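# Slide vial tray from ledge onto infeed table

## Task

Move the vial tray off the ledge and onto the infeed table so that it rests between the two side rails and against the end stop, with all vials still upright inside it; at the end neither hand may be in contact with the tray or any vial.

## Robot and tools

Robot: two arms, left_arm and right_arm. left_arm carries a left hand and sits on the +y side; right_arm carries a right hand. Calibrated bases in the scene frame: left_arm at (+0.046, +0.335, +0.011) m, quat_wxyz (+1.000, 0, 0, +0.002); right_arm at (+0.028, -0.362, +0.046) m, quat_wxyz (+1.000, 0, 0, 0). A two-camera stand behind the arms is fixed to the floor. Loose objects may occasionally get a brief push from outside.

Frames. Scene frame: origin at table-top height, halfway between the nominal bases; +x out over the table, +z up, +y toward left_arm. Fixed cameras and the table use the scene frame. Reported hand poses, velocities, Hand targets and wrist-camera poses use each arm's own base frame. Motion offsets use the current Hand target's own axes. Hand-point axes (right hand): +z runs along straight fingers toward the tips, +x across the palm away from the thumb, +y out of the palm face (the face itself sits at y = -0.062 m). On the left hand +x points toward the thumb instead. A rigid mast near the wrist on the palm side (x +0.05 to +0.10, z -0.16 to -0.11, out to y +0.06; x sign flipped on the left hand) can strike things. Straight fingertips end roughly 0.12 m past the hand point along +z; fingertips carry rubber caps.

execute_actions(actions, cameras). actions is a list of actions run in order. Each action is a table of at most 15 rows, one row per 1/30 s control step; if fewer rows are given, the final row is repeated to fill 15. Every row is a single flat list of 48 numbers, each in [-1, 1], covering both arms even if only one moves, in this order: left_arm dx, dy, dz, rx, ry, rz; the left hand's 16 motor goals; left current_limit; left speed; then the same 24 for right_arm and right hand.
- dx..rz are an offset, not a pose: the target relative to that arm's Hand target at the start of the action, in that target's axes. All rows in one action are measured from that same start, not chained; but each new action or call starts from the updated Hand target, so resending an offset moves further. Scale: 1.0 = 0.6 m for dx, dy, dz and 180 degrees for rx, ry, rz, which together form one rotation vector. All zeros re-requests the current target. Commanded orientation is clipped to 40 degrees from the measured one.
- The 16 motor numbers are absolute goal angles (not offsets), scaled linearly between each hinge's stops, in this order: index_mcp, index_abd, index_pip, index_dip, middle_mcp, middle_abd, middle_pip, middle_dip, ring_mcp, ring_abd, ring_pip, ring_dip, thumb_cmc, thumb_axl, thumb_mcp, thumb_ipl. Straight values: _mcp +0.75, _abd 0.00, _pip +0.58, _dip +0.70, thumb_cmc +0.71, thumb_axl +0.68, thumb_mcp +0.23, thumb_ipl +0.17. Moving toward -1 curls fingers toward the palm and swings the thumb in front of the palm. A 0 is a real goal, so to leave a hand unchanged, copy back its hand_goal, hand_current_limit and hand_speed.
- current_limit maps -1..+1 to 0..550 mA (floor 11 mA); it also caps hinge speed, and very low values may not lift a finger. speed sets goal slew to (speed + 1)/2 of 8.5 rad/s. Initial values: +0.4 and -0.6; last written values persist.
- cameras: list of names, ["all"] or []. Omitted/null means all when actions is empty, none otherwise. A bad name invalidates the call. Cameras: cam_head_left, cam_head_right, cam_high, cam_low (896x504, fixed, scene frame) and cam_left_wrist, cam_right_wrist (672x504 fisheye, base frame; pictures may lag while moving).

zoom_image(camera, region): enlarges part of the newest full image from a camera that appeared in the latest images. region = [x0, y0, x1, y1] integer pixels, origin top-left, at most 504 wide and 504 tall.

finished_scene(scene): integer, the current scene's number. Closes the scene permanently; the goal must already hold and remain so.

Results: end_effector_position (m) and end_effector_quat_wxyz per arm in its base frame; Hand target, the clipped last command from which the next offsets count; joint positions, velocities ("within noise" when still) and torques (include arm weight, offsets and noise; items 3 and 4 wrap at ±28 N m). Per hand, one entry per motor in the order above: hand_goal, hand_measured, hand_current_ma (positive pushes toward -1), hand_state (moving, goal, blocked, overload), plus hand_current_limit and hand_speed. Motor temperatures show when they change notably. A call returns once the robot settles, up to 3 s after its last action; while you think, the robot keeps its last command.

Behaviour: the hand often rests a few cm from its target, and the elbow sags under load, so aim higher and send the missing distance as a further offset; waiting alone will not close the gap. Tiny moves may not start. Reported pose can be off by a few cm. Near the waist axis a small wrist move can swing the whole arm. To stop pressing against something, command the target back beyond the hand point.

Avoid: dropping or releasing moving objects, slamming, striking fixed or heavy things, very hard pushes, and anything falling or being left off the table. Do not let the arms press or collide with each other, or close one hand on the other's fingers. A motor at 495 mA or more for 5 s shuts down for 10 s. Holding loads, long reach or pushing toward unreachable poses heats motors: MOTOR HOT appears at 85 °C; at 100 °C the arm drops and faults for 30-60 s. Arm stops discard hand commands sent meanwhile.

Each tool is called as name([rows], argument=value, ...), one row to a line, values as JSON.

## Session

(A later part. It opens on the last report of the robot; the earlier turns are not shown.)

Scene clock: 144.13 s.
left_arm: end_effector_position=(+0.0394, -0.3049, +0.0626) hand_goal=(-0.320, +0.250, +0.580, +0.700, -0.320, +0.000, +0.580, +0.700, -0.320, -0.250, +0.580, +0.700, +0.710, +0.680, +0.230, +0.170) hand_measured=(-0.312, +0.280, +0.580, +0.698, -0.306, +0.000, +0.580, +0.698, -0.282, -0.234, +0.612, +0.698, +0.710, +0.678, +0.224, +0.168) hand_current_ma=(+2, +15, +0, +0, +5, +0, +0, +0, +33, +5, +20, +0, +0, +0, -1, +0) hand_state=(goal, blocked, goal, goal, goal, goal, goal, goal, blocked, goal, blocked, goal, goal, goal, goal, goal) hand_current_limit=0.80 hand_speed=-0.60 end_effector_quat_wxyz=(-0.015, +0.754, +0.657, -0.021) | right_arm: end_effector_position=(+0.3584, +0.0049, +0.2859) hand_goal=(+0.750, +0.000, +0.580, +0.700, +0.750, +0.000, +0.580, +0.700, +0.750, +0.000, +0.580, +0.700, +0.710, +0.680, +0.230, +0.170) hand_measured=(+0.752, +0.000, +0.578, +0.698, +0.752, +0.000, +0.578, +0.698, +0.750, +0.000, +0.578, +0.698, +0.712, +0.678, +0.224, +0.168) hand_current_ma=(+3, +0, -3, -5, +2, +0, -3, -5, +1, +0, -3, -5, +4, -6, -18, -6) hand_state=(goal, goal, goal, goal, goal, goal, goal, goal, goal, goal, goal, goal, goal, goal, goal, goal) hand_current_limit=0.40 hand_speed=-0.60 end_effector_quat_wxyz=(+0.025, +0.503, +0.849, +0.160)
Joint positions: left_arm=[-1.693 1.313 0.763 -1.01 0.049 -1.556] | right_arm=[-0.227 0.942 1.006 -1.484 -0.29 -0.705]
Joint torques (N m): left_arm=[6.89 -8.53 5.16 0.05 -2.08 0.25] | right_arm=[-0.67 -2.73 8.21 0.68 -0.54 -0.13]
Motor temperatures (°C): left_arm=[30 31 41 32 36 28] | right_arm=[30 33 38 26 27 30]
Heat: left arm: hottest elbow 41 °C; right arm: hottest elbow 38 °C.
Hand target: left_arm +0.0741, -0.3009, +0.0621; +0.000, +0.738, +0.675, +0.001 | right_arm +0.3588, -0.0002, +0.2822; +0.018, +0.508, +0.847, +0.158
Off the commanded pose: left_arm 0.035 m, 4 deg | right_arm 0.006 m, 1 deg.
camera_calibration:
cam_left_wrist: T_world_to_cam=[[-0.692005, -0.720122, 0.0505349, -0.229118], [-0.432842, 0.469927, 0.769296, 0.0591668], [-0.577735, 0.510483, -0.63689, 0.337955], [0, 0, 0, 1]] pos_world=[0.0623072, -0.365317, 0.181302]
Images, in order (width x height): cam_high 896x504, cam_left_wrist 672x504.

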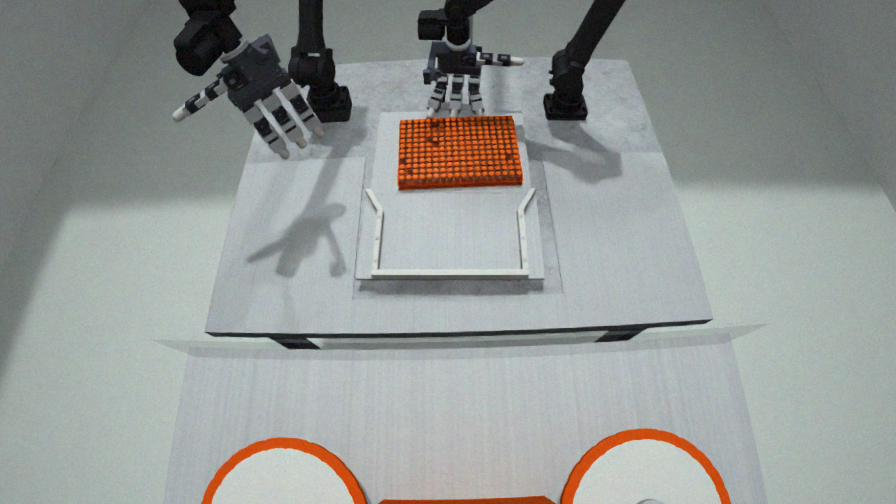

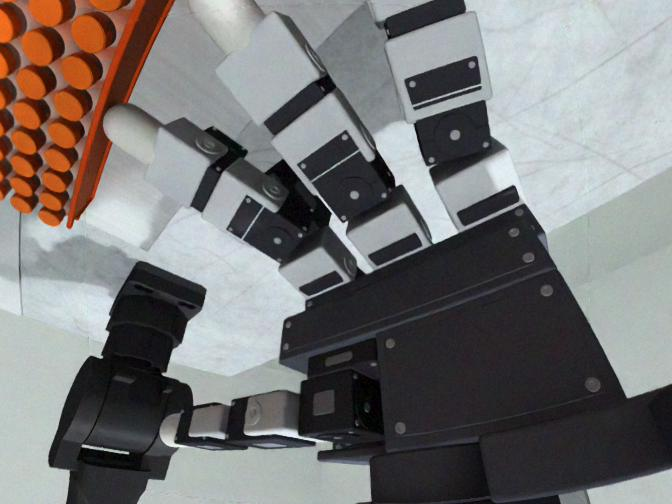

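execute_actions([
  [[0,0.02,0,0,0,0,-0.32,0.25,0.58,0.7,-0.32,0,0.58,0.7,-0.32,-0.25,0.58,0.7,0.71,0.68,0.23,0.17,0.8,-0.6,0,0,0,0,0,0,0.75,0,0.58,0.7,0.75,0,0.58,0.7,0.75,0,0.58,0.7,0.71,0.68,0.23,0.17,0.4,-0.6]],
  [[0,0.02,0,0,0,0,-0.32,0.25,0.58,0.7,-0.32,0,0.58,0.7,-0.32,-0.25,0.58,0.7,0.71,0.68,0.23,0.17,0.8,-0.6,0,0,0,0,0,0,0.75,0,0.58,0.7,0.75,0,0.58,0.7,0.75,0,0.58,0.7,0.71,0.68,0.23,0.17,0.4,-0.6]],
], cameras=["cam_high"])

zoom_image(camera="cam_high", region=[360, 90, 550, 300])

Scene clock: 151.30 s.
left_arm: end_effector_position=(+0.0453, -0.3059, +0.0642) hand_goal=(-0.320, +0.250, +0.580, +0.700, -0.320, +0.000, +0.580, +0.700, -0.320, -0.250, +0.580, +0.700, +0.710, +0.680, +0.230, +0.170) hand_measured=(-0.312, +0.308, +0.580, +0.698, -0.306, +0.000, +0.580, +0.698, -0.272, -0.224, +0.618, +0.680, +0.710, +0.678, +0.224, +0.168) hand_current_ma=(+2, +49, +0, +0, +5, +0, +0, +0, +51, +11, +28, -9, +0, +0, -1, +0) hand_state=(goal, blocked, goal, goal, goal, goal, goal, goal, blocked, blocked, blocked, blocked, goal, goal, goal, goal) hand_current_limit=0.80 hand_speed=-0.60 end_effector_quat_wxyz=(-0.025, +0.766, +0.641, -0.030) | right_arm: end_effector_position=(+0.3584, +0.0049, +0.2859) hand_goal=(+0.750, +0.000, +0.580, +0.700, +0.750, +0.000, +0.580, +0.700, +0.750, +0.000, +0.580, +0.700, +0.710, +0.680, +0.230, +0.170) hand_measured=(+0.752, +0.000, +0.578, +0.698, +0.752, +0.000, +0.578, +0.698, +0.750, +0.000, +0.578, +0.698, +0.712, +0.678, +0.224, +0.168) hand_current_ma=(+3, +0, -3, -5, +2, +0, -3, -5, +1, +0, -3, -5, +4, -6, -18, -6) hand_state=(goal, goal, goal, goal, goal, goal, goal, goal, goal, goal, goal, goal, goal, goal, goal, goal) hand_current_limit=0.40 hand_speed=-0.60 end_effector_quat_wxyz=(+0.025, +0.503, +0.849, +0.160)
Joint positions: left_arm=[-1.66 1.3 0.763 -1.027 0.078 -1.483] | right_arm=[-0.227 0.942 1.006 -1.484 -0.29 -0.705]
Joint torques (N m): left_arm=[9.29 -7.82 5.38 0.32 -3.15 0.19] | right_arm=[-0.38 -2.61 8.25 0.61 -0.54 -0.13]
Heat: left arm: hottest elbow 41 °C; right arm: hottest elbow 38 °C.
Hand target: left_arm +0.0982, -0.3030, +0.0621; +0.000, +0.738, +0.675, +0.001 | right_arm +0.3588, -0.0002, +0.2822; +0.018, +0.508, +0.847, +0.158
Off the commanded pose: left_arm 0.053 m, 7 deg | right_arm 0.006 m, 1 deg.
Images, in order (width x height): cam_high 896x504.

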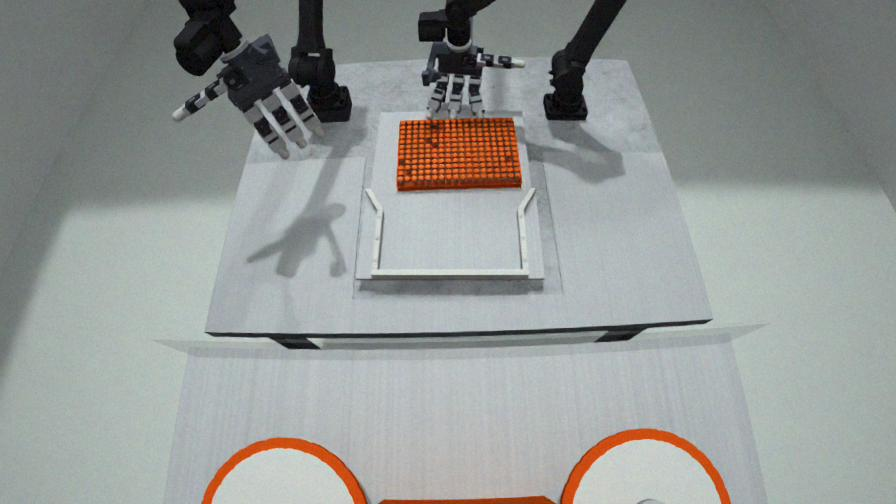

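Scaled by 2.400 from the camera's 896x504 image, which has a finer 1280x720 frame.

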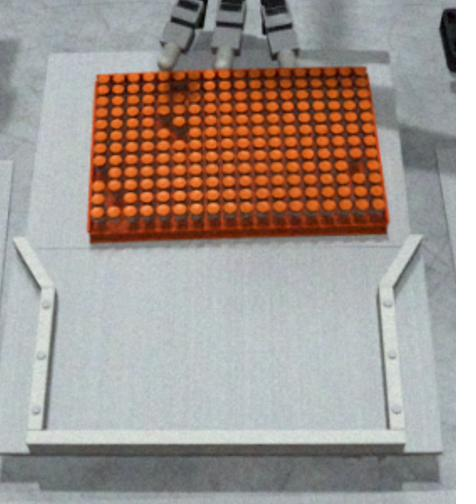

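execute_actions([
  [[0,0.02,0,0,0,0,-0.32,0.25,0.58,0.7,-0.32,0,0.58,0.7,-0.32,-0.25,0.58,0.7,0.71,0.68,0.23,0.17,0.8,-0.6,0,0,0,0,0,0,0.75,0,0.58,0.7,0.75,0,0.58,0.7,0.75,0,0.58,0.7,0.71,0.68,0.23,0.17,0.4,-0.6]],
  [[0,0.02,0,0,0,0,-0.32,0.25,0.58,0.7,-0.32,0,0.58,0.7,-0.32,-0.25,0.58,0.7,0.71,0.68,0.23,0.17,0.8,-0.6,0,0,0,0,0,0,0.75,0,0.58,0.7,0.75,0,0.58,0.7,0.75,0,0.58,0.7,0.71,0.68,0.23,0.17,0.4,-0.6]],
], cameras=["cam_high","cam_left_wrist"])

zoom_image(camera="cam_high", region=[360, 90, 550, 300])

Scene clock: 166.30 s.
left_arm: end_effector_position=(+0.1116, -0.3008, +0.0662) hand_goal=(-0.320, +0.250, +0.580, +0.700, -0.320, +0.000, +0.580, +0.700, -0.320, -0.250, +0.580, +0.700, +0.710, +0.680, +0.230, +0.170) hand_measured=(-0.298, +0.254, +0.586, +0.704, -0.312, -0.012, +0.580, +0.698, -0.312, -0.246, +0.588, +0.702, +0.710, +0.678, +0.224, +0.168) hand_current_ma=(+11, +0, +1, +0, +2, -3, +0, +0, +2, +0, +2, +0, +0, +0, -1, +0) hand_state=(blocked, goal, goal, goal, goal, goal, goal, goal, goal, goal, goal, goal, goal, goal, goal, goal) hand_current_limit=0.80 hand_speed=-0.60 end_effector_quat_wxyz=(-0.004, +0.742, +0.670, -0.004) | right_arm: end_effector_position=(+0.3584, +0.0049, +0.2859) hand_goal=(+0.750, +0.000, +0.580, +0.700, +0.750, +0.000, +0.580, +0.700, +0.750, +0.000, +0.580, +0.700, +0.710, +0.680, +0.230, +0.170) hand_measured=(+0.752, +0.000, +0.578, +0.698, +0.752, +0.000, +0.578, +0.698, +0.750, +0.000, +0.578, +0.698, +0.712, +0.678, +0.224, +0.168) hand_current_ma=(+3, +0, -3, -5, +2, +0, -3, -5, +1, +0, -3, -5, +4, -6, -18, -6) hand_state=(goal, goal, goal, goal, goal, goal, goal, goal, goal, goal, goal, goal, goal, goal, goal, goal) hand_current_limit=0.40 hand_speed=-0.60 end_effector_quat_wxyz=(+0.025, +0.503, +0.849, +0.160)
Joint positions: left_arm=[-1.485 1.312 0.763 -1.024 0.011 -1.383] | right_arm=[-0.227 0.942 1.006 -1.484 -0.29 -0.705]
Joint torques (N m): left_arm=[2.08 -7.59 6.22 0.55 -0.72 0.05] | right_arm=[-0.73 -2.73 8.1 0.55 -0.54 -0.14]
Motor temperatures (°C): left_arm=[30 31 40 31 49 28] | right_arm=[30 32 38 26 27 30]
Heat: left arm: hottest wrist yaw 49 °C; right arm: hottest elbow 38 °C.
Hand target: left_arm +0.1219, -0.3052, +0.0621; +0.000, +0.738, +0.675, +0.000 | right_arm +0.3588, -0.0002, +0.2822; +0.018, +0.508, +0.847, +0.158
Off the commanded pose: left_arm 0.012 m, 1 deg | right_arm 0.006 m, 1 deg.
camera_calibration:
cam_left_wrist: T_world_to_cam=[[-0.667272, -0.744587, 0.0183633, -0.184321], [-0.47914, 0.448003, 0.754797, 0.0852276], [-0.570239, 0.494856, -0.655702, 0.375606], [0, 0, 0, 1]] pos_world=[0.132029, -0.361297, 0.185341]
Images, in order (width x height): cam_high 896x504, cam_left_wrist 672x504.

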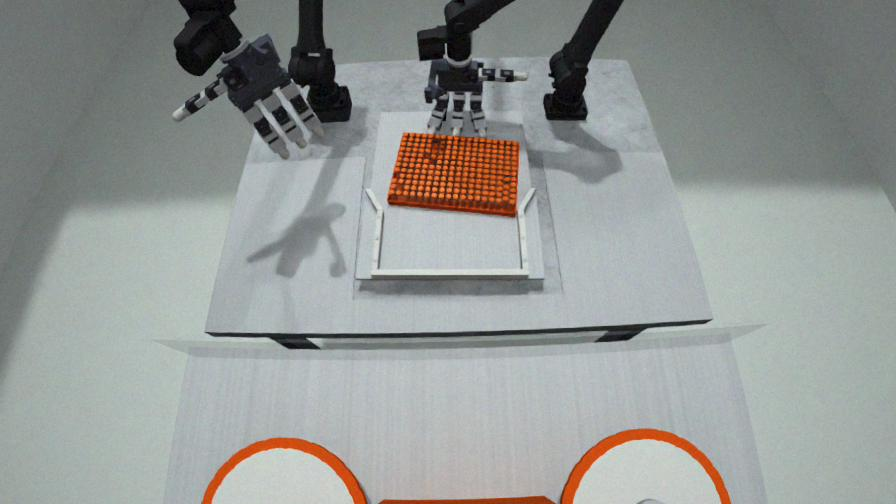

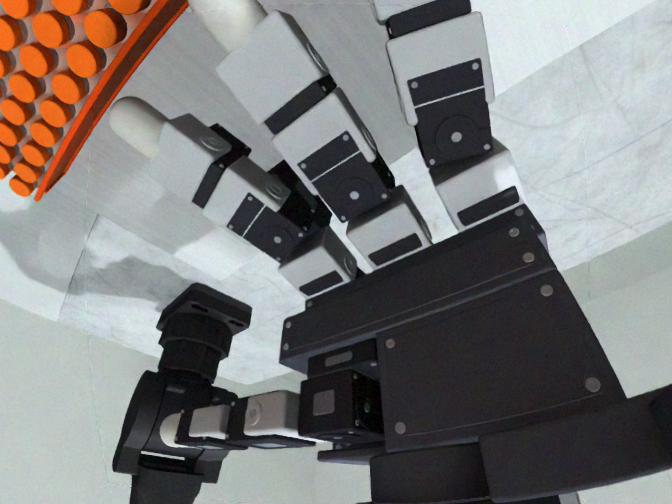

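Scaled by 2.400 from the camera's 896x504 image, which has a finer 1280x720 frame.

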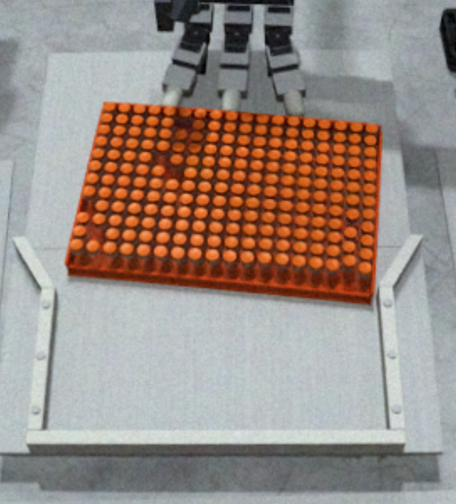

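execute_actions([
  [[-0.018,0.015,0,0,0,-0.014,-0.32,0.25,0.58,0.7,-0.32,0,0.58,0.7,-0.32,-0.25,0.58,0.7,0.71,0.68,0.23,0.17,0.8,-0.6,0,0,0,0,0,0,0.75,0,0.58,0.7,0.75,0,0.58,0.7,0.75,0,0.58,0.7,0.71,0.68,0.23,0.17,0.4,-0.6]],
  [[-0.018,0.02,0,0,0,-0.014,-0.32,0.25,0.58,0.7,-0.32,0,0.58,0.7,-0.32,-0.25,0.58,0.7,0.71,0.68,0.23,0.17,0.8,-0.6,0,0,0,0,0,0,0.75,0,0.58,0.7,0.75,0,0.58,0.7,0.75,0,0.58,0.7,0.71,0.68,0.23,0.17,0.4,-0.6]],
  [[-0.012,0.02,0,0,0,-0.01,-0.32,0.25,0.58,0.7,-0.32,0,0.58,0.7,-0.32,-0.25,0.58,0.7,0.71,0.68,0.23,0.17,0.8,-0.6,0,0,0,0,0,0,0.75,0,0.58,0.7,0.75,0,0.58,0.7,0.75,0,0.58,0.7,0.71,0.68,0.23,0.17,0.4,-0.6]],
], cameras=["cam_high"])

zoom_image(camera="cam_high", region=[360, 90, 550, 300])

Scene clock: 205.83 s.
left_arm: end_effector_position=(+0.1338, -0.3253, +0.0651) hand_goal=(-0.320, +0.250, +0.580, +0.700, -0.320, +0.000, +0.580, +0.700, -0.320, -0.250, +0.580, +0.700, +0.710, +0.680, +0.230, +0.170) hand_measured=(-0.308, +0.252, +0.586, +0.704, -0.322, +0.006, +0.580, +0.698, -0.334, -0.238, +0.594, +0.706, +0.710, +0.678, +0.224, +0.168) hand_current_ma=(+4, +0, +1, +0, +0, +1, +0, +0, -5, +2, +5, +1, +0, +0, -1, +0) hand_state=(goal, goal, goal, goal, goal, goal, goal, goal, goal, goal, goal, goal, goal, goal, goal, goal) hand_current_limit=0.80 hand_speed=-0.60 end_effector_quat_wxyz=(-0.007, +0.711, +0.703, -0.003) | right_arm: end_effector_position=(+0.3584, +0.0049, +0.2859) hand_goal=(+0.750, +0.000, +0.580, +0.700, +0.750, +0.000, +0.580, +0.700, +0.750, +0.000, +0.580, +0.700, +0.710, +0.680, +0.230, +0.170) hand_measured=(+0.752, +0.000, +0.578, +0.698, +0.752, +0.000, +0.578, +0.698, +0.750, +0.000, +0.578, +0.698, +0.712, +0.678, +0.224, +0.168) hand_current_ma=(+3, +0, -3, -5, +2, +0, -3, -5, +1, +0, -3, -5, +4, -6, -18, -6) hand_state=(goal, goal, goal, goal, goal, goal, goal, goal, goal, goal, goal, goal, goal, goal, goal, goal) hand_current_limit=0.40 hand_speed=-0.60 end_effector_quat_wxyz=(+0.025, +0.503, +0.849, +0.160)
Joint positions: left_arm=[-1.424 1.41 0.854 -1.024 0.013 -1.413] | right_arm=[-0.227 0.942 1.006 -1.484 -0.29 -0.705]
Joint torques (N m): left_arm=[4.25 -7.53 7.94 0.65 -0.84 0] | right_arm=[-0.56 -3.43 8.32 0.54 -0.54 -0.18]
Motor temperatures (°C): left_arm=[30 31 41 31 38 28] | right_arm=[30 32 38 26 27 30]
Heat: left arm: hottest elbow 41 °C; right arm: hottest elbow 38 °C.
Hand target: left_arm +0.1536, -0.3352, +0.0621; +0.000, +0.696, +0.718, +0.001 | right_arm +0.3588, -0.0002, +0.2822; +0.018, +0.508, +0.847, +0.158
Off the commanded pose: left_arm 0.022 m, 3 deg | right_arm 0.006 m, 1 deg.
Images, in order (width x height): cam_high 896x504.

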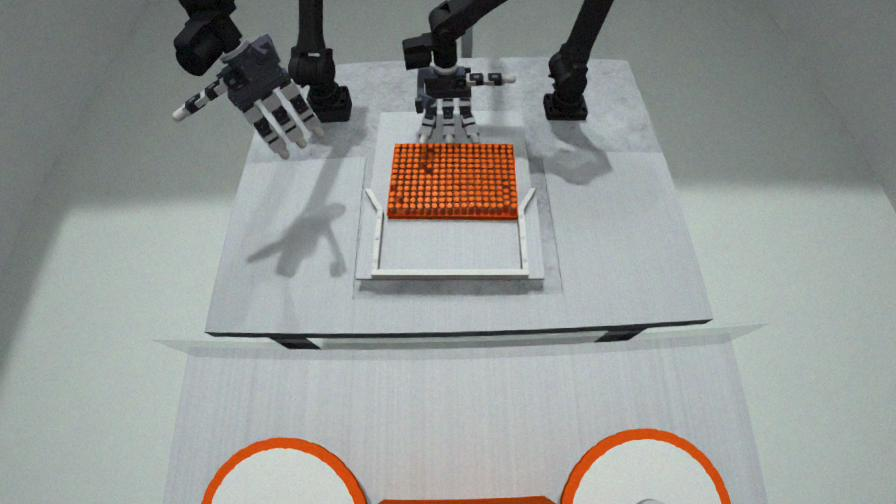

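Scaled by 2.400 from the camera's 896x504 image, which has a finer 1280x720 frame.

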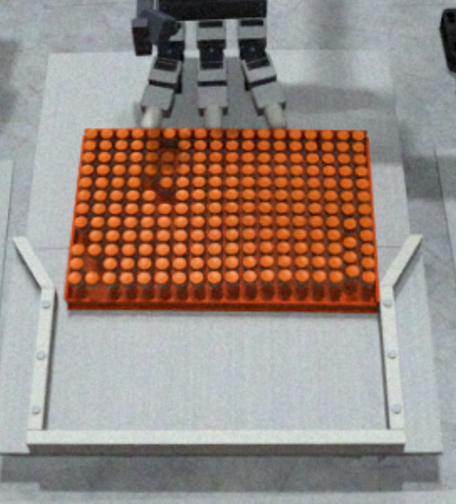

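execute_actions([
  [[-0.003,0.03,0,0,0,-0.003,-0.32,0.25,0.58,0.7,-0.32,0,0.58,0.7,-0.32,-0.25,0.58,0.7,0.71,0.68,0.23,0.17,0.8,-0.6,0,0,0,0,0,0,0.75,0,0.58,0.7,0.75,0,0.58,0.7,0.75,0,0.58,0.7,0.71,0.68,0.23,0.17,0.4,-0.6]],
  [[-0.003,0.03,0,0,0,0,-0.32,0.25,0.58,0.7,-0.32,0,0.58,0.7,-0.32,-0.25,0.58,0.7,0.71,0.68,0.23,0.17,0.8,-0.6,0,0,0,0,0,0,0.75,0,0.58,0.7,0.75,0,0.58,0.7,0.75,0,0.58,0.7,0.71,0.68,0.23,0.17,0.4,-0.6]],
], cameras=["cam_high"])

zoom_image(camera="cam_high", region=[360, 90, 550, 300])

Scene clock: 214.57 s.
left_arm: end_effector_position=(+0.1660, -0.3307, +0.0649) hand_goal=(-0.320, +0.250, +0.580, +0.700, -0.320, +0.000, +0.580, +0.700, -0.320, -0.250, +0.580, +0.700, +0.710, +0.680, +0.230, +0.170) hand_measured=(-0.312, +0.252, +0.586, +0.704, -0.324, +0.002, +0.578, +0.698, -0.334, -0.246, +0.588, +0.704, +0.710, +0.678, +0.224, +0.168) hand_current_ma=(+2, +0, +1, +0, +0, +0, +0, +0, -5, +0, +1, +0, +0, +0, -1, +0) hand_state=(goal, goal, goal, goal, goal, goal, goal, goal, goal, goal, goal, goal, goal, goal, goal, goal) hand_current_limit=0.80 hand_speed=-0.60 end_effector_quat_wxyz=(-0.008, +0.705, +0.709, -0.006) | right_arm: end_effector_position=(+0.3584, +0.0049, +0.2859) hand_goal=(+0.750, +0.000, +0.580, +0.700, +0.750, +0.000, +0.580, +0.700, +0.750, +0.000, +0.580, +0.700, +0.710, +0.680, +0.230, +0.170) hand_measured=(+0.752, +0.000, +0.578, +0.698, +0.752, +0.000, +0.578, +0.698, +0.750, +0.000, +0.578, +0.698, +0.712, +0.678, +0.224, +0.168) hand_current_ma=(+3, +0, -3, -5, +2, +0, -3, -5, +1, +0, -3, -5, +4, -6, -18, -6) hand_state=(goal, goal, goal, goal, goal, goal, goal, goal, goal, goal, goal, goal, goal, goal, goal, goal) hand_current_limit=0.40 hand_speed=-0.60 end_effector_quat_wxyz=(+0.025, +0.503, +0.849, +0.160)
Joint positions: left_arm=[-1.335 1.44 0.887 -1.024 0.019 -1.342] | right_arm=[-0.227 0.942 1.006 -1.484 -0.29 -0.705]
Joint velocities: left_arm=[-0.015 -0.044 0.007 -0.002 0.022 -0.007] | right_arm=[within noise]
Joint torques (N m): left_arm=[4.19 -8.35 7.97 0.54 -1.05 0.12] | right_arm=[-0.67 -2.49 8.27 0.54 -0.52 -0.12]
Heat: left arm: hottest elbow 41 °C; right arm: hottest elbow 38 °C.
Hand target: left_arm +0.1896, -0.3375, +0.0620; +0.000, +0.693, +0.721, +0.001 | right_arm +0.3588, -0.0002, +0.2822; +0.018, +0.508, +0.847, +0.158
Off the commanded pose: left_arm 0.025 m, 2 deg | right_arm 0.006 m, 1 deg.
Images, in order (width x height): cam_high 896x504.

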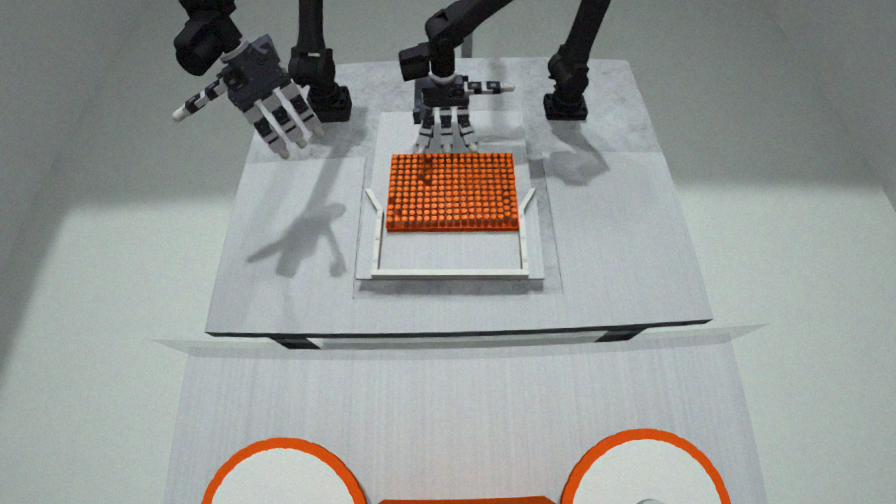

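Scaled by 2.400 from the camera's 896x504 image, which has a finer 1280x720 frame.

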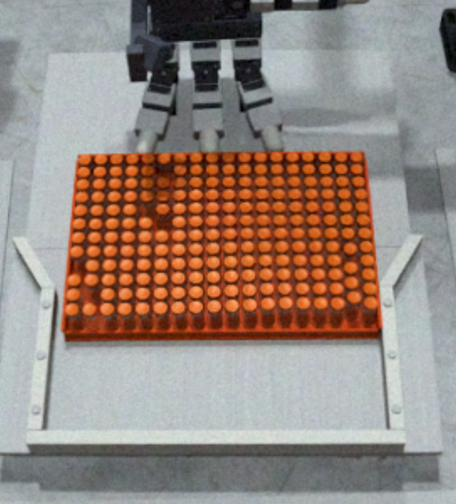

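execute_actions([
  [[-0.006,0.033,0,0,0,0.004,-0.32,0.25,0.58,0.7,-0.32,0,0.58,0.7,-0.32,-0.25,0.58,0.7,0.71,0.68,0.23,0.17,0.8,-0.6,0,0,0,0,0,0,0.75,0,0.58,0.7,0.75,0,0.58,0.7,0.75,0,0.58,0.7,0.71,0.68,0.23,0.17,0.4,-0.6]],
  [[-0.003,0.033,0,0,0,0,-0.32,0.25,0.58,0.7,-0.32,0,0.58,0.7,-0.32,-0.25,0.58,0.7,0.71,0.68,0.23,0.17,0.8,-0.6,0,0,0,0,0,0,0.75,0,0.58,0.7,0.75,0,0.58,0.7,0.75,0,0.58,0.7,0.71,0.68,0.23,0.17,0.4,-0.6]],
], cameras=["cam_high"])

zoom_image(camera="cam_high", region=[360, 90, 550, 300])

Scene clock: 227.17 s.
left_arm: end_effector_position=(+0.2043, -0.3365, +0.0650) hand_goal=(-0.320, +0.250, +0.580, +0.700, -0.320, +0.000, +0.580, +0.700, -0.320, -0.250, +0.580, +0.700, +0.710, +0.680, +0.230, +0.170) hand_measured=(-0.318, +0.252, +0.586, +0.704, -0.324, +0.006, +0.578, +0.698, -0.332, -0.246, +0.588, +0.704, +0.710, +0.678, +0.224, +0.168) hand_current_ma=(+0, +0, +1, +0, -1, +1, +0, +0, -3, +0, +1, +0, +0, +0, -1, +0) hand_state=(goal, goal, goal, goal, goal, goal, goal, goal, goal, goal, goal, goal, goal, goal, goal, goal) hand_current_limit=0.80 hand_speed=-0.60 end_effector_quat_wxyz=(-0.006, +0.707, +0.707, -0.008) | right_arm: end_effector_position=(+0.3584, +0.0049, +0.2859) hand_goal=(+0.750, +0.000, +0.580, +0.700, +0.750, +0.000, +0.580, +0.700, +0.750, +0.000, +0.580, +0.700, +0.710, +0.680, +0.230, +0.170) hand_measured=(+0.752, +0.000, +0.578, +0.698, +0.752, +0.000, +0.578, +0.698, +0.750, +0.000, +0.578, +0.698, +0.712, +0.678, +0.224, +0.168) hand_current_ma=(+3, +0, -3, -5, +2, +0, -3, -5, +1, +0, -3, -5, +4, -6, -18, -6) hand_state=(goal, goal, goal, goal, goal, goal, goal, goal, goal, goal, goal, goal, goal, goal, goal, goal) hand_current_limit=0.40 hand_speed=-0.60 end_effector_quat_wxyz=(+0.025, +0.503, +0.849, +0.160)
Joint positions: left_arm=[-1.24 1.476 0.926 -1.024 0.019 -1.24] | right_arm=[-0.227 0.942 1.006 -1.484 -0.29 -0.705]
Joint torques (N m): left_arm=[4.54 -8.82 8.23 0.42 -1.05 0.15] | right_arm=[-0.56 -2.73 8.1 0.62 -0.57 -0.16]
Heat: left arm: hottest elbow 42 °C; right arm: hottest elbow 39 °C.
Hand target: left_arm +0.2294, -0.3415, +0.0620; +0.000, +0.697, +0.717, +0.001 | right_arm +0.3588, -0.0002, +0.2822; +0.018, +0.508, +0.847, +0.158
Off the commanded pose: left_arm 0.026 m, 2 deg | right_arm 0.006 m, 1 deg.
Images, in order (width x height): cam_high 896x504.

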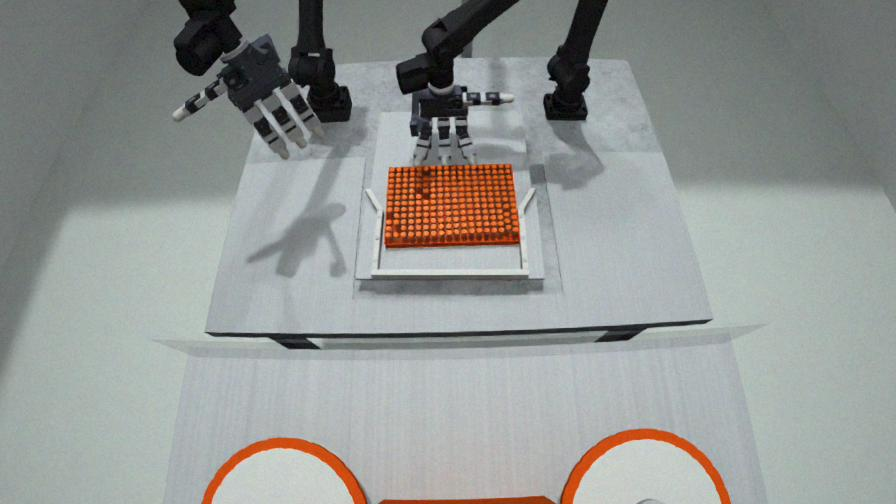

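Scaled by 2.400 from the camera's 896x504 image, which has a finer 1280x720 frame.

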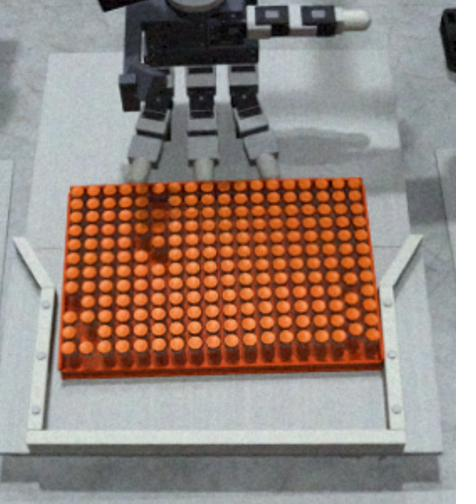

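execute_actions([
  [[0.008,0.03,0,0,0,0.006,-0.32,0.25,0.58,0.7,-0.32,0,0.58,0.7,-0.32,-0.25,0.58,0.7,0.71,0.68,0.23,0.17,0.8,-0.6,0,0,0,0,0,0,0.75,0,0.58,0.7,0.75,0,0.58,0.7,0.75,0,0.58,0.7,0.71,0.68,0.23,0.17,0.4,-0.6]],
  [[0.006,0.03,0,0,0,0.005,-0.32,0.25,0.58,0.7,-0.32,0,0.58,0.7,-0.32,-0.25,0.58,0.7,0.71,0.68,0.23,0.17,0.8,-0.6,0,0,0,0,0,0,0.75,0,0.58,0.7,0.75,0,0.58,0.7,0.75,0,0.58,0.7,0.71,0.68,0.23,0.17,0.4,-0.6]],
], cameras=["cam_high"])

zoom_image(camera="cam_high", region=[360, 90, 550, 300])

Scene clock: 234.43 s.
left_arm: end_effector_position=(+0.2387, -0.3315, +0.0653) hand_goal=(-0.320, +0.250, +0.580, +0.700, -0.320, +0.000, +0.580, +0.700, -0.320, -0.250, +0.580, +0.700, +0.710, +0.680, +0.230, +0.170) hand_measured=(-0.320, +0.250, +0.586, +0.704, -0.324, -0.010, +0.578, +0.698, -0.328, -0.246, +0.588, +0.704, +0.710, +0.678, +0.224, +0.168) hand_current_ma=(+0, +0, +1, +0, -1, -2, +0, +0, -2, +0, +1, +0, +0, +0, -1, +0) hand_state=(goal, goal, goal, goal, goal, goal, goal, goal, goal, goal, goal, goal, goal, goal, goal, goal) hand_current_limit=0.80 hand_speed=-0.60 end_effector_quat_wxyz=(-0.004, +0.724, +0.690, -0.009) | right_arm: end_effector_position=(+0.3584, +0.0049, +0.2859) hand_goal=(+0.750, +0.000, +0.580, +0.700, +0.750, +0.000, +0.580, +0.700, +0.750, +0.000, +0.580, +0.700, +0.710, +0.680, +0.230, +0.170) hand_measured=(+0.752, +0.000, +0.578, +0.698, +0.752, +0.000, +0.578, +0.698, +0.750, +0.000, +0.578, +0.698, +0.712, +0.678, +0.224, +0.168) hand_current_ma=(+3, +0, -3, -5, +2, +0, -3, -5, +1, +0, -3, -5, +4, -6, -18, -6) hand_state=(goal, goal, goal, goal, goal, goal, goal, goal, goal, goal, goal, goal, goal, goal, goal, goal) hand_current_limit=0.40 hand_speed=-0.60 end_effector_quat_wxyz=(+0.025, +0.503, +0.849, +0.160)
Joint positions: left_arm=[-1.15 1.484 0.935 -1.024 0.019 -1.103] | right_arm=[-0.227 0.942 1.006 -1.484 -0.29 -0.705]
Joint torques (N m): left_arm=[4.72 -8.7 8.16 0.53 -1.05 0.07] | right_arm=[-0.62 -2.96 8.18 0.62 -0.55 -0.14]
Heat: left arm: hottest elbow 42 °C; right arm: hottest elbow 39 °C.
Hand target: left_arm +0.2652, -0.3326, +0.0621; +0.000, +0.709, +0.705, +0.000 | right_arm +0.3588, -0.0002, +0.2822; +0.018, +0.508, +0.847, +0.158
Off the commanded pose: left_arm 0.027 m, 3 deg | right_arm 0.006 m, 1 deg.
Images, in order (width x height): cam_high 896x504.

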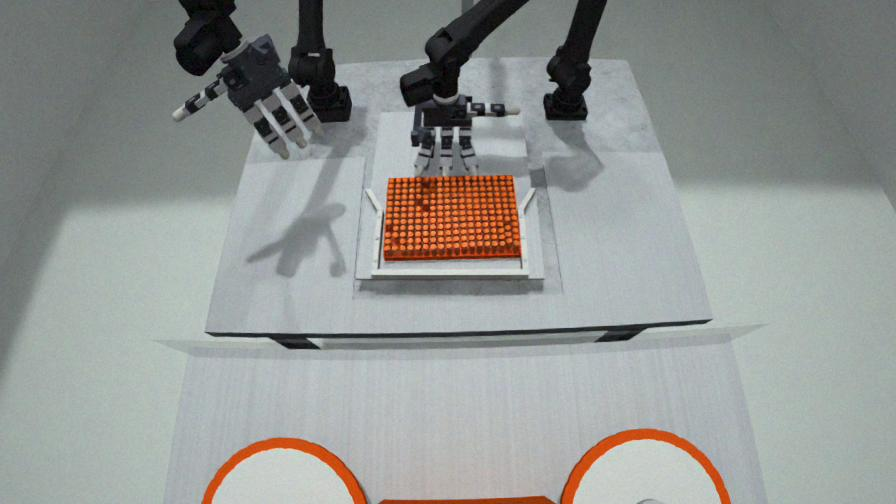

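Scaled by 2.400 from the camera's 896x504 image, which has a finer 1280x720 frame.

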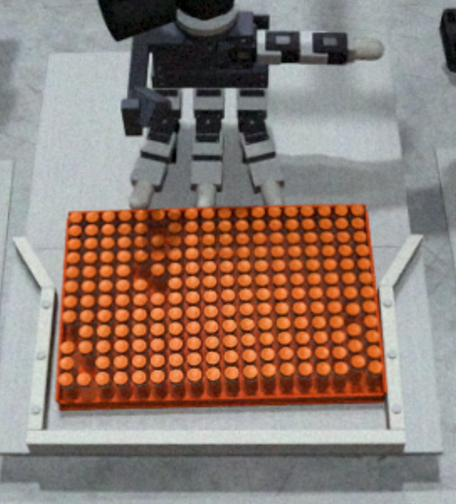

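execute_actions([
  [[0.005,0.033,0,0,0,0.005,-0.32,0.25,0.58,0.7,-0.32,0,0.58,0.7,-0.32,-0.25,0.58,0.7,0.71,0.68,0.23,0.17,0.8,-0.6,0,0,0,0,0,0,0.75,0,0.58,0.7,0.75,0,0.58,0.7,0.75,0,0.58,0.7,0.71,0.68,0.23,0.17,0.4,-0.6]],
  [[0.005,0.025,0,0,0,0.003,-0.32,0.25,0.58,0.7,-0.32,0,0.58,0.7,-0.32,-0.25,0.58,0.7,0.71,0.68,0.23,0.17,0.8,-0.6,0,0,0,0,0,0,0.75,0,0.58,0.7,0.75,0,0.58,0.7,0.75,0,0.58,0.7,0.71,0.68,0.23,0.17,0.4,-0.6]],
], cameras=["cam_high"])

zoom_image(camera="cam_high", region=[360, 170, 550, 300])

Scene clock: 244.10 s.
left_arm: end_effector_position=(+0.2715, -0.3280, +0.0656) hand_goal=(-0.320, +0.250, +0.580, +0.700, -0.320, +0.000, +0.580, +0.700, -0.320, -0.250, +0.580, +0.700, +0.710, +0.680, +0.230, +0.170) hand_measured=(-0.322, +0.254, +0.586, +0.704, -0.324, -0.006, +0.578, +0.698, -0.322, -0.246, +0.588, +0.704, +0.710, +0.678, +0.224, +0.168) hand_current_ma=(+0, +0, +1, +0, +0, -1, +0, +0, +0, +0, +1, +0, +0, +0, -1, +0) hand_state=(goal, goal, goal, goal, goal, goal, goal, goal, goal, goal, goal, goal, goal, goal, goal, goal) hand_current_limit=0.80 hand_speed=-0.60 end_effector_quat_wxyz=(-0.002, +0.730, +0.683, -0.009) | right_arm: end_effector_position=(+0.3584, +0.0049, +0.2859) hand_goal=(+0.750, +0.000, +0.580, +0.700, +0.750, +0.000, +0.580, +0.700, +0.750, +0.000, +0.580, +0.700, +0.710, +0.680, +0.230, +0.170) hand_measured=(+0.752, +0.000, +0.578, +0.698, +0.752, +0.000, +0.578, +0.698, +0.750, +0.000, +0.578, +0.698, +0.712, +0.678, +0.224, +0.168) hand_current_ma=(+3, +0, -3, -5, +2, +0, -3, -5, +1, +0, -3, -5, +4, -6, -18, -6) hand_state=(goal, goal, goal, goal, goal, goal, goal, goal, goal, goal, goal, goal, goal, goal, goal, goal) hand_current_limit=0.40 hand_speed=-0.60 end_effector_quat_wxyz=(+0.025, +0.503, +0.849, +0.160)
Joint positions: left_arm=[-1.068 1.505 0.96 -1.024 0.019 -1.002] | right_arm=[-0.227 0.942 1.006 -1.484 -0.29 -0.705]
Joint torques (N m): left_arm=[4.42 -9.29 8.49 0.34 -1.01 0.17] | right_arm=[-0.15 -2.73 8.25 0.58 -0.58 -0.16]
Heat: left arm: hottest elbow 43 °C; right arm: hottest elbow 39 °C.
Hand target: left_arm +0.3001, -0.3270, +0.0621; +0.000, +0.718, +0.696, +0.001 | right_arm +0.3588, -0.0002, +0.2822; +0.018, +0.508, +0.847, +0.158
Off the commanded pose: left_arm 0.029 m, 2 deg | right_arm 0.006 m, 1 deg.
Images, in order (width x height): cam_high 896x504.

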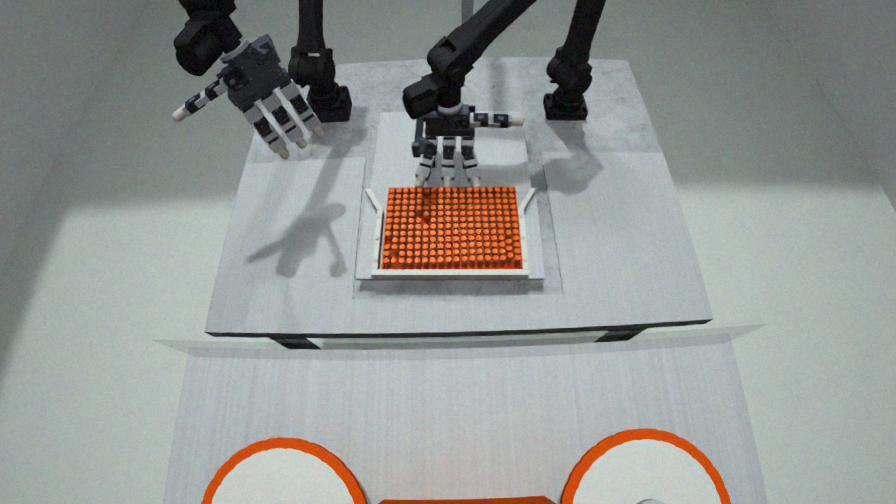

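Scaled by 2.653 from the camera's 896x504 image, which has a finer 1280x720 frame.

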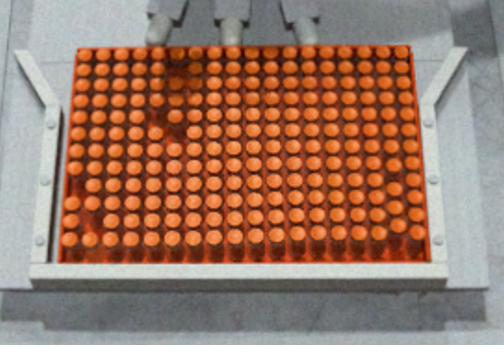

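execute_actions([
  [[0,0.02,0,0,0,0,-0.32,0.25,0.58,0.7,-0.32,0,0.58,0.7,-0.32,-0.25,0.58,0.7,0.71,0.68,0.23,0.17,0.8,-0.6,0,0,0,0,0,0,0.75,0,0.58,0.7,0.75,0,0.58,0.7,0.75,0,0.58,0.7,0.71,0.68,0.23,0.17,0.4,-0.6]],
  [[0,0.012,0,0,0,0,-0.32,0.25,0.58,0.7,-0.32,0,0.58,0.7,-0.32,-0.25,0.58,0.7,0.71,0.68,0.23,0.17,0.8,-0.6,0,0,0,0,0,0,0.75,0,0.58,0.7,0.75,0,0.58,0.7,0.75,0,0.58,0.7,0.71,0.68,0.23,0.17,0.4,-0.6]],
], cameras=["cam_high"])

zoom_image(camera="cam_high", region=[360, 170, 550, 300])

Scene clock: 251.60 s.
left_arm: end_effector_position=(+0.2729, -0.3284, +0.0648) hand_goal=(-0.320, +0.250, +0.580, +0.700, -0.320, +0.000, +0.580, +0.700, -0.320, -0.250, +0.580, +0.700, +0.710, +0.680, +0.230, +0.170) hand_measured=(-0.326, +0.264, +0.582, +0.702, -0.332, +0.006, +0.574, +0.694, -0.336, -0.246, +0.588, +0.704, +0.710, +0.678, +0.224, +0.168) hand_current_ma=(-1, +4, +0, +0, -4, +1, -1, -1, -7, +0, +1, +0, +0, +0, -1, +0) hand_state=(goal, goal, goal, goal, goal, goal, goal, goal, goal, goal, goal, goal, goal, goal, goal, goal) hand_current_limit=0.80 hand_speed=-0.60 end_effector_quat_wxyz=(-0.011, +0.733, +0.680, -0.013) | right_arm: end_effector_position=(+0.3584, +0.0049, +0.2859) hand_goal=(+0.750, +0.000, +0.580, +0.700, +0.750, +0.000, +0.580, +0.700, +0.750, +0.000, +0.580, +0.700, +0.710, +0.680, +0.230, +0.170) hand_measured=(+0.752, +0.000, +0.578, +0.698, +0.752, +0.000, +0.578, +0.698, +0.750, +0.000, +0.578, +0.698, +0.712, +0.678, +0.224, +0.168) hand_current_ma=(+3, +0, -3, -5, +2, +0, -3, -5, +1, +0, -3, -5, +4, -6, -18, -6) hand_state=(goal, goal, goal, goal, goal, goal, goal, goal, goal, goal, goal, goal, goal, goal, goal, goal) hand_current_limit=0.40 hand_speed=-0.60 end_effector_quat_wxyz=(+0.025, +0.503, +0.849, +0.160)
Joint positions: left_arm=[-1.06 1.515 0.973 -1.045 0.03 -0.984] | right_arm=[-0.227 0.942 1.006 -1.484 -0.29 -0.705]
Joint torques (N m): left_arm=[7.3 -9 9.36 0.66 -1.5 0.36] | right_arm=[-0.79 -2.43 8.23 0.43 -0.54 -0.13]
Heat: left arm: hottest elbow 43 °C; right arm: hottest elbow 39 °C.
Hand target: left_arm +0.3194, -0.3276, +0.0621; +0.000, +0.718, +0.696, +0.001 | right_arm +0.3588, -0.0002, +0.2822; +0.018, +0.508, +0.847, +0.158
Off the commanded pose: left_arm 0.047 m, 3 deg | right_arm 0.006 m, 1 deg.
Images, in order (width x height): cam_high 896x504.

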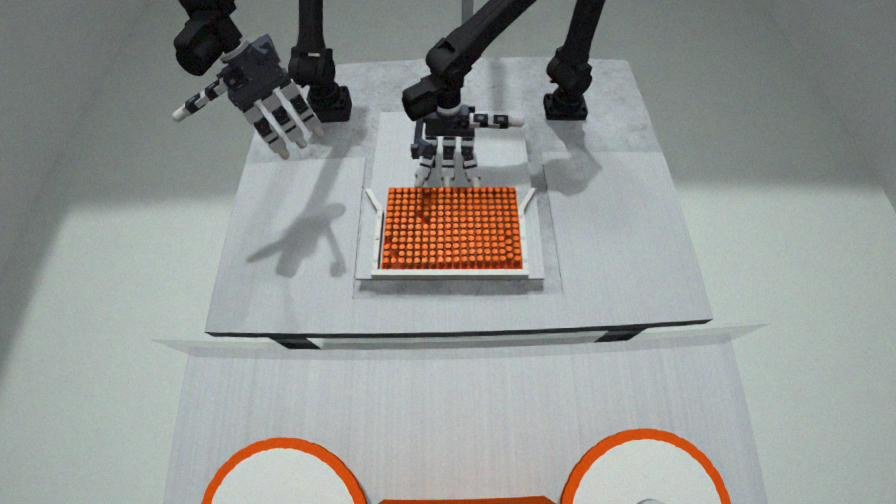

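Scaled by 2.653 from the camera's 896x504 image, which has a finer 1280x720 frame.

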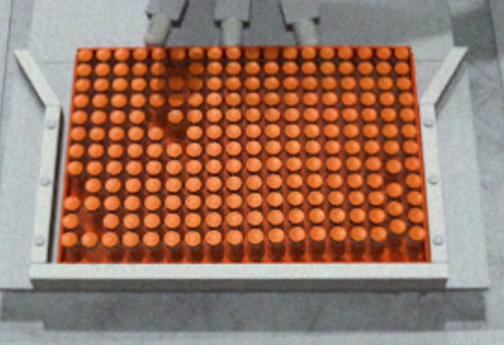

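zoom_image(camera="cam_high", region=[370, 225, 450, 285])

zoom_image(camera="cam_high", region=[460, 225, 540, 285])

Scaled by 6.300 from the camera's 896x504 image, which has a finer 1280x720 frame.

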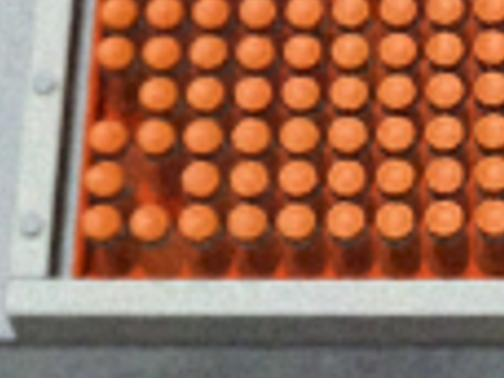

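Scaled by 6.300 from the camera's 896x504 image, which has a finer 1280x720 frame.

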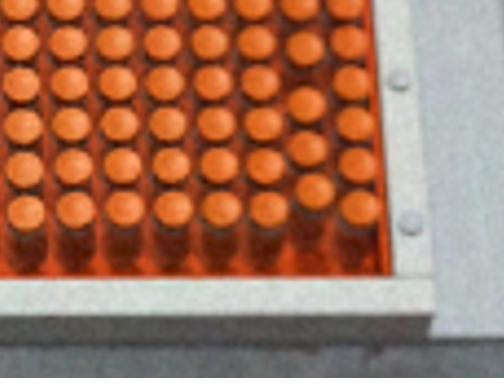

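execute_actions([
  [[0.01,-0.12,0,0,0,0,-0.32,0.25,0.58,0.7,-0.32,0,0.58,0.7,-0.32,-0.25,0.58,0.7,0.71,0.68,0.23,0.17,0.8,-0.6,0,0,0,0,0,0,0.75,0,0.58,0.7,0.75,0,0.58,0.7,0.75,0,0.58,0.7,0.71,0.68,0.23,0.17,0.4,-0.6]],
  [[0,-0.1,-0.1,0,0,0,-0.32,0.25,0.58,0.7,-0.32,0,0.58,0.7,-0.32,-0.25,0.58,0.7,0.71,0.68,0.23,0.17,0.8,-0.6,0,0,0,0,0,0,0.75,0,0.58,0.7,0.75,0,0.58,0.7,0.75,0,0.58,0.7,0.71,0.68,0.23,0.17,0.4,-0.6]],
], cameras=["cam_high","cam_head_left","cam_head_right"])

zoom_image(camera="cam_head_left", region=[300, 235, 500, 345])

zoom_image(camera="cam_head_right", region=[310, 235, 510, 345])

zoom_image(camera="cam_high", region=[360, 170, 550, 300])

Scene clock: 267.50 s.
left_arm: end_effector_position=(+0.1897, -0.3109, +0.1163) hand_goal=(-0.320, +0.250, +0.580, +0.700, -0.320, +0.000, +0.580, +0.700, -0.320, -0.250, +0.580, +0.700, +0.710, +0.680, +0.230, +0.170) hand_measured=(-0.312, +0.252, +0.582, +0.702, -0.312, -0.002, +0.580, +0.698, -0.312, -0.246, +0.586, +0.704, +0.710, +0.678, +0.224, +0.168) hand_current_ma=(+2, +0, +0, +0, +2, +0, +0, +0, +2, +0, +1, +0, +0, +0, -1, +0) hand_state=(goal, goal, goal, goal, goal, goal, goal, goal, goal, goal, goal, goal, goal, goal, goal, goal) hand_current_limit=0.80 hand_speed=-0.60 end_effector_quat_wxyz=(-0.003, +0.717, +0.697, +0.000) | right_arm: end_effector_position=(+0.3584, +0.0049, +0.2859) hand_goal=(+0.750, +0.000, +0.580, +0.700, +0.750, +0.000, +0.580, +0.700, +0.750, +0.000, +0.580, +0.700, +0.710, +0.680, +0.230, +0.170) hand_measured=(+0.752, +0.000, +0.578, +0.698, +0.752, +0.000, +0.578, +0.698, +0.750, +0.000, +0.578, +0.698, +0.712, +0.678, +0.224, +0.168) hand_current_ma=(+3, +0, -3, -5, +2, +0, -3, -5, +1, +0, -3, -5, +4, -6, -18, -6) hand_state=(goal, goal, goal, goal, goal, goal, goal, goal, goal, goal, goal, goal, goal, goal, goal, goal) hand_current_limit=0.40 hand_speed=-0.60 end_effector_quat_wxyz=(+0.025, +0.503, +0.849, +0.160)
Joint positions: left_arm=[-1.264 1.329 0.924 -1.171 0.002 -1.235] | right_arm=[-0.227 0.942 1.006 -1.484 -0.29 -0.705]
Joint torques (N m): left_arm=[-0.26 -10.11 7.75 -0.28 -0.43 -0.11] | right_arm=[-0.62 -2.96 8.24 0.47 -0.56 -0.14]
Heat: left arm: hottest elbow 45 °C; right arm: hottest elbow 39 °C.
Hand target: left_arm +0.1875, -0.3174, +0.1220; +0.000, +0.718, +0.696, +0.001 | right_arm +0.3588, -0.0002, +0.2822; +0.018, +0.508, +0.847, +0.158
Off the commanded pose: left_arm 0.009 m, 0 deg | right_arm 0.006 m, 1 deg.
Images, in order (width x height): cam_head_left 896x504, cam_head_right 896x504, cam_high 896x504.

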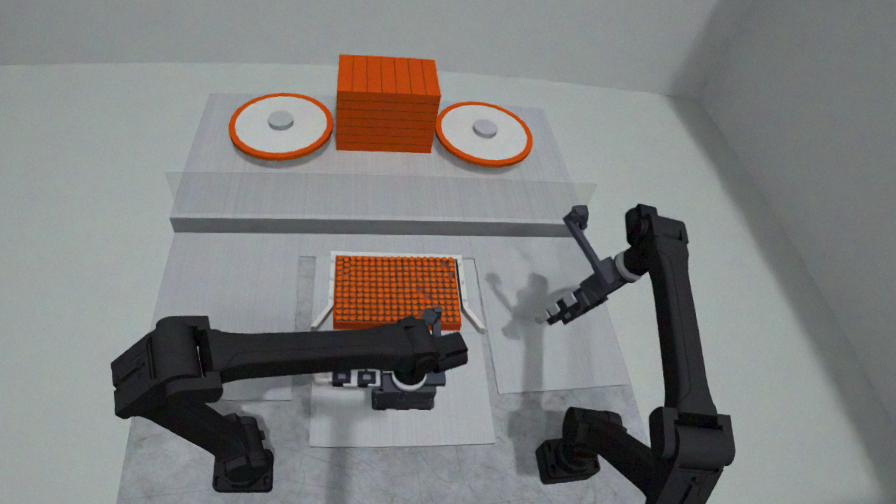

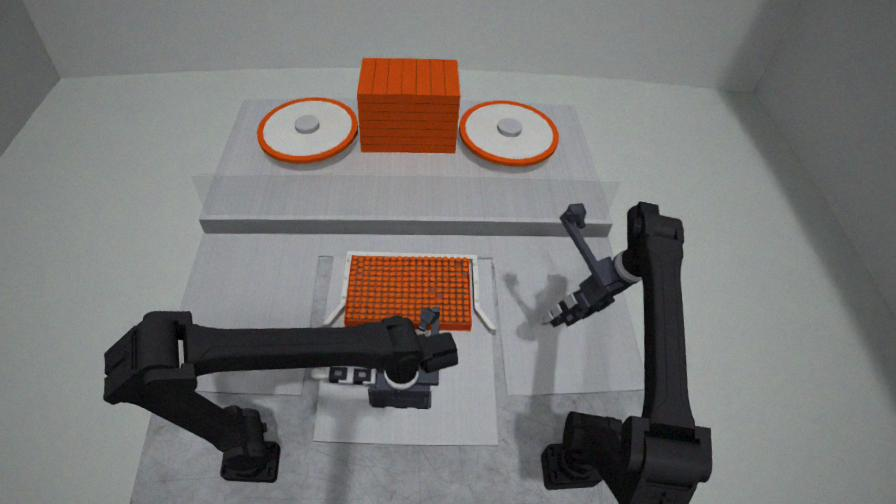

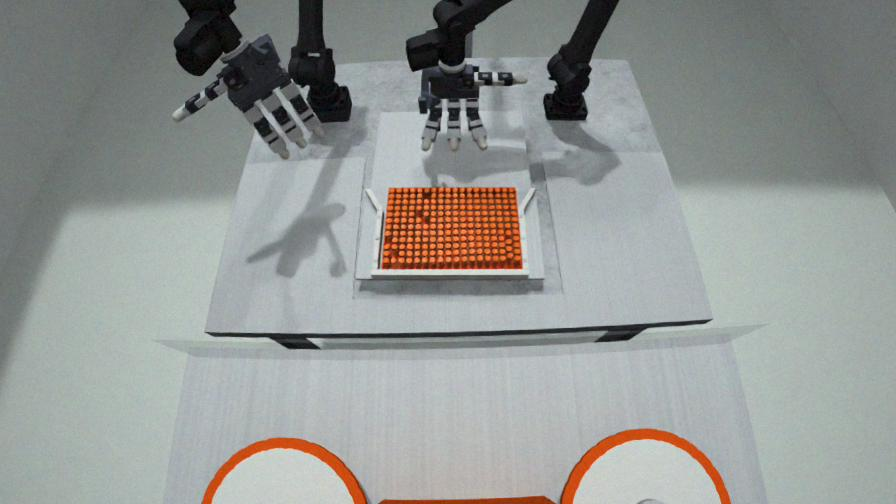

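Scaled by 2.520 from the camera's 896x504 image, which has a finer 1280x720 frame.

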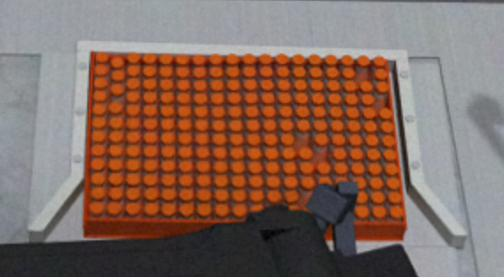

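Scaled by 2.520 from the camera's 896x504 image, which has a finer 1280x720 frame.

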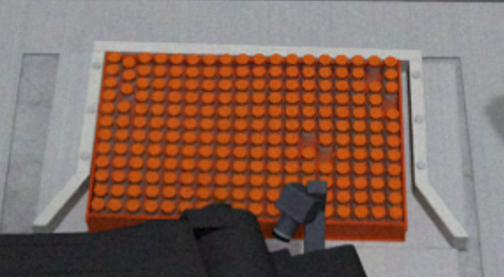

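Scaled by 2.653 from the camera's 896x504 image, which has a finer 1280x720 frame.

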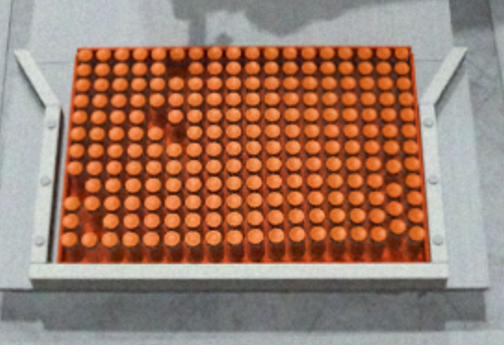

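finished_scene(scene=2)

The scene is finished: the task was done.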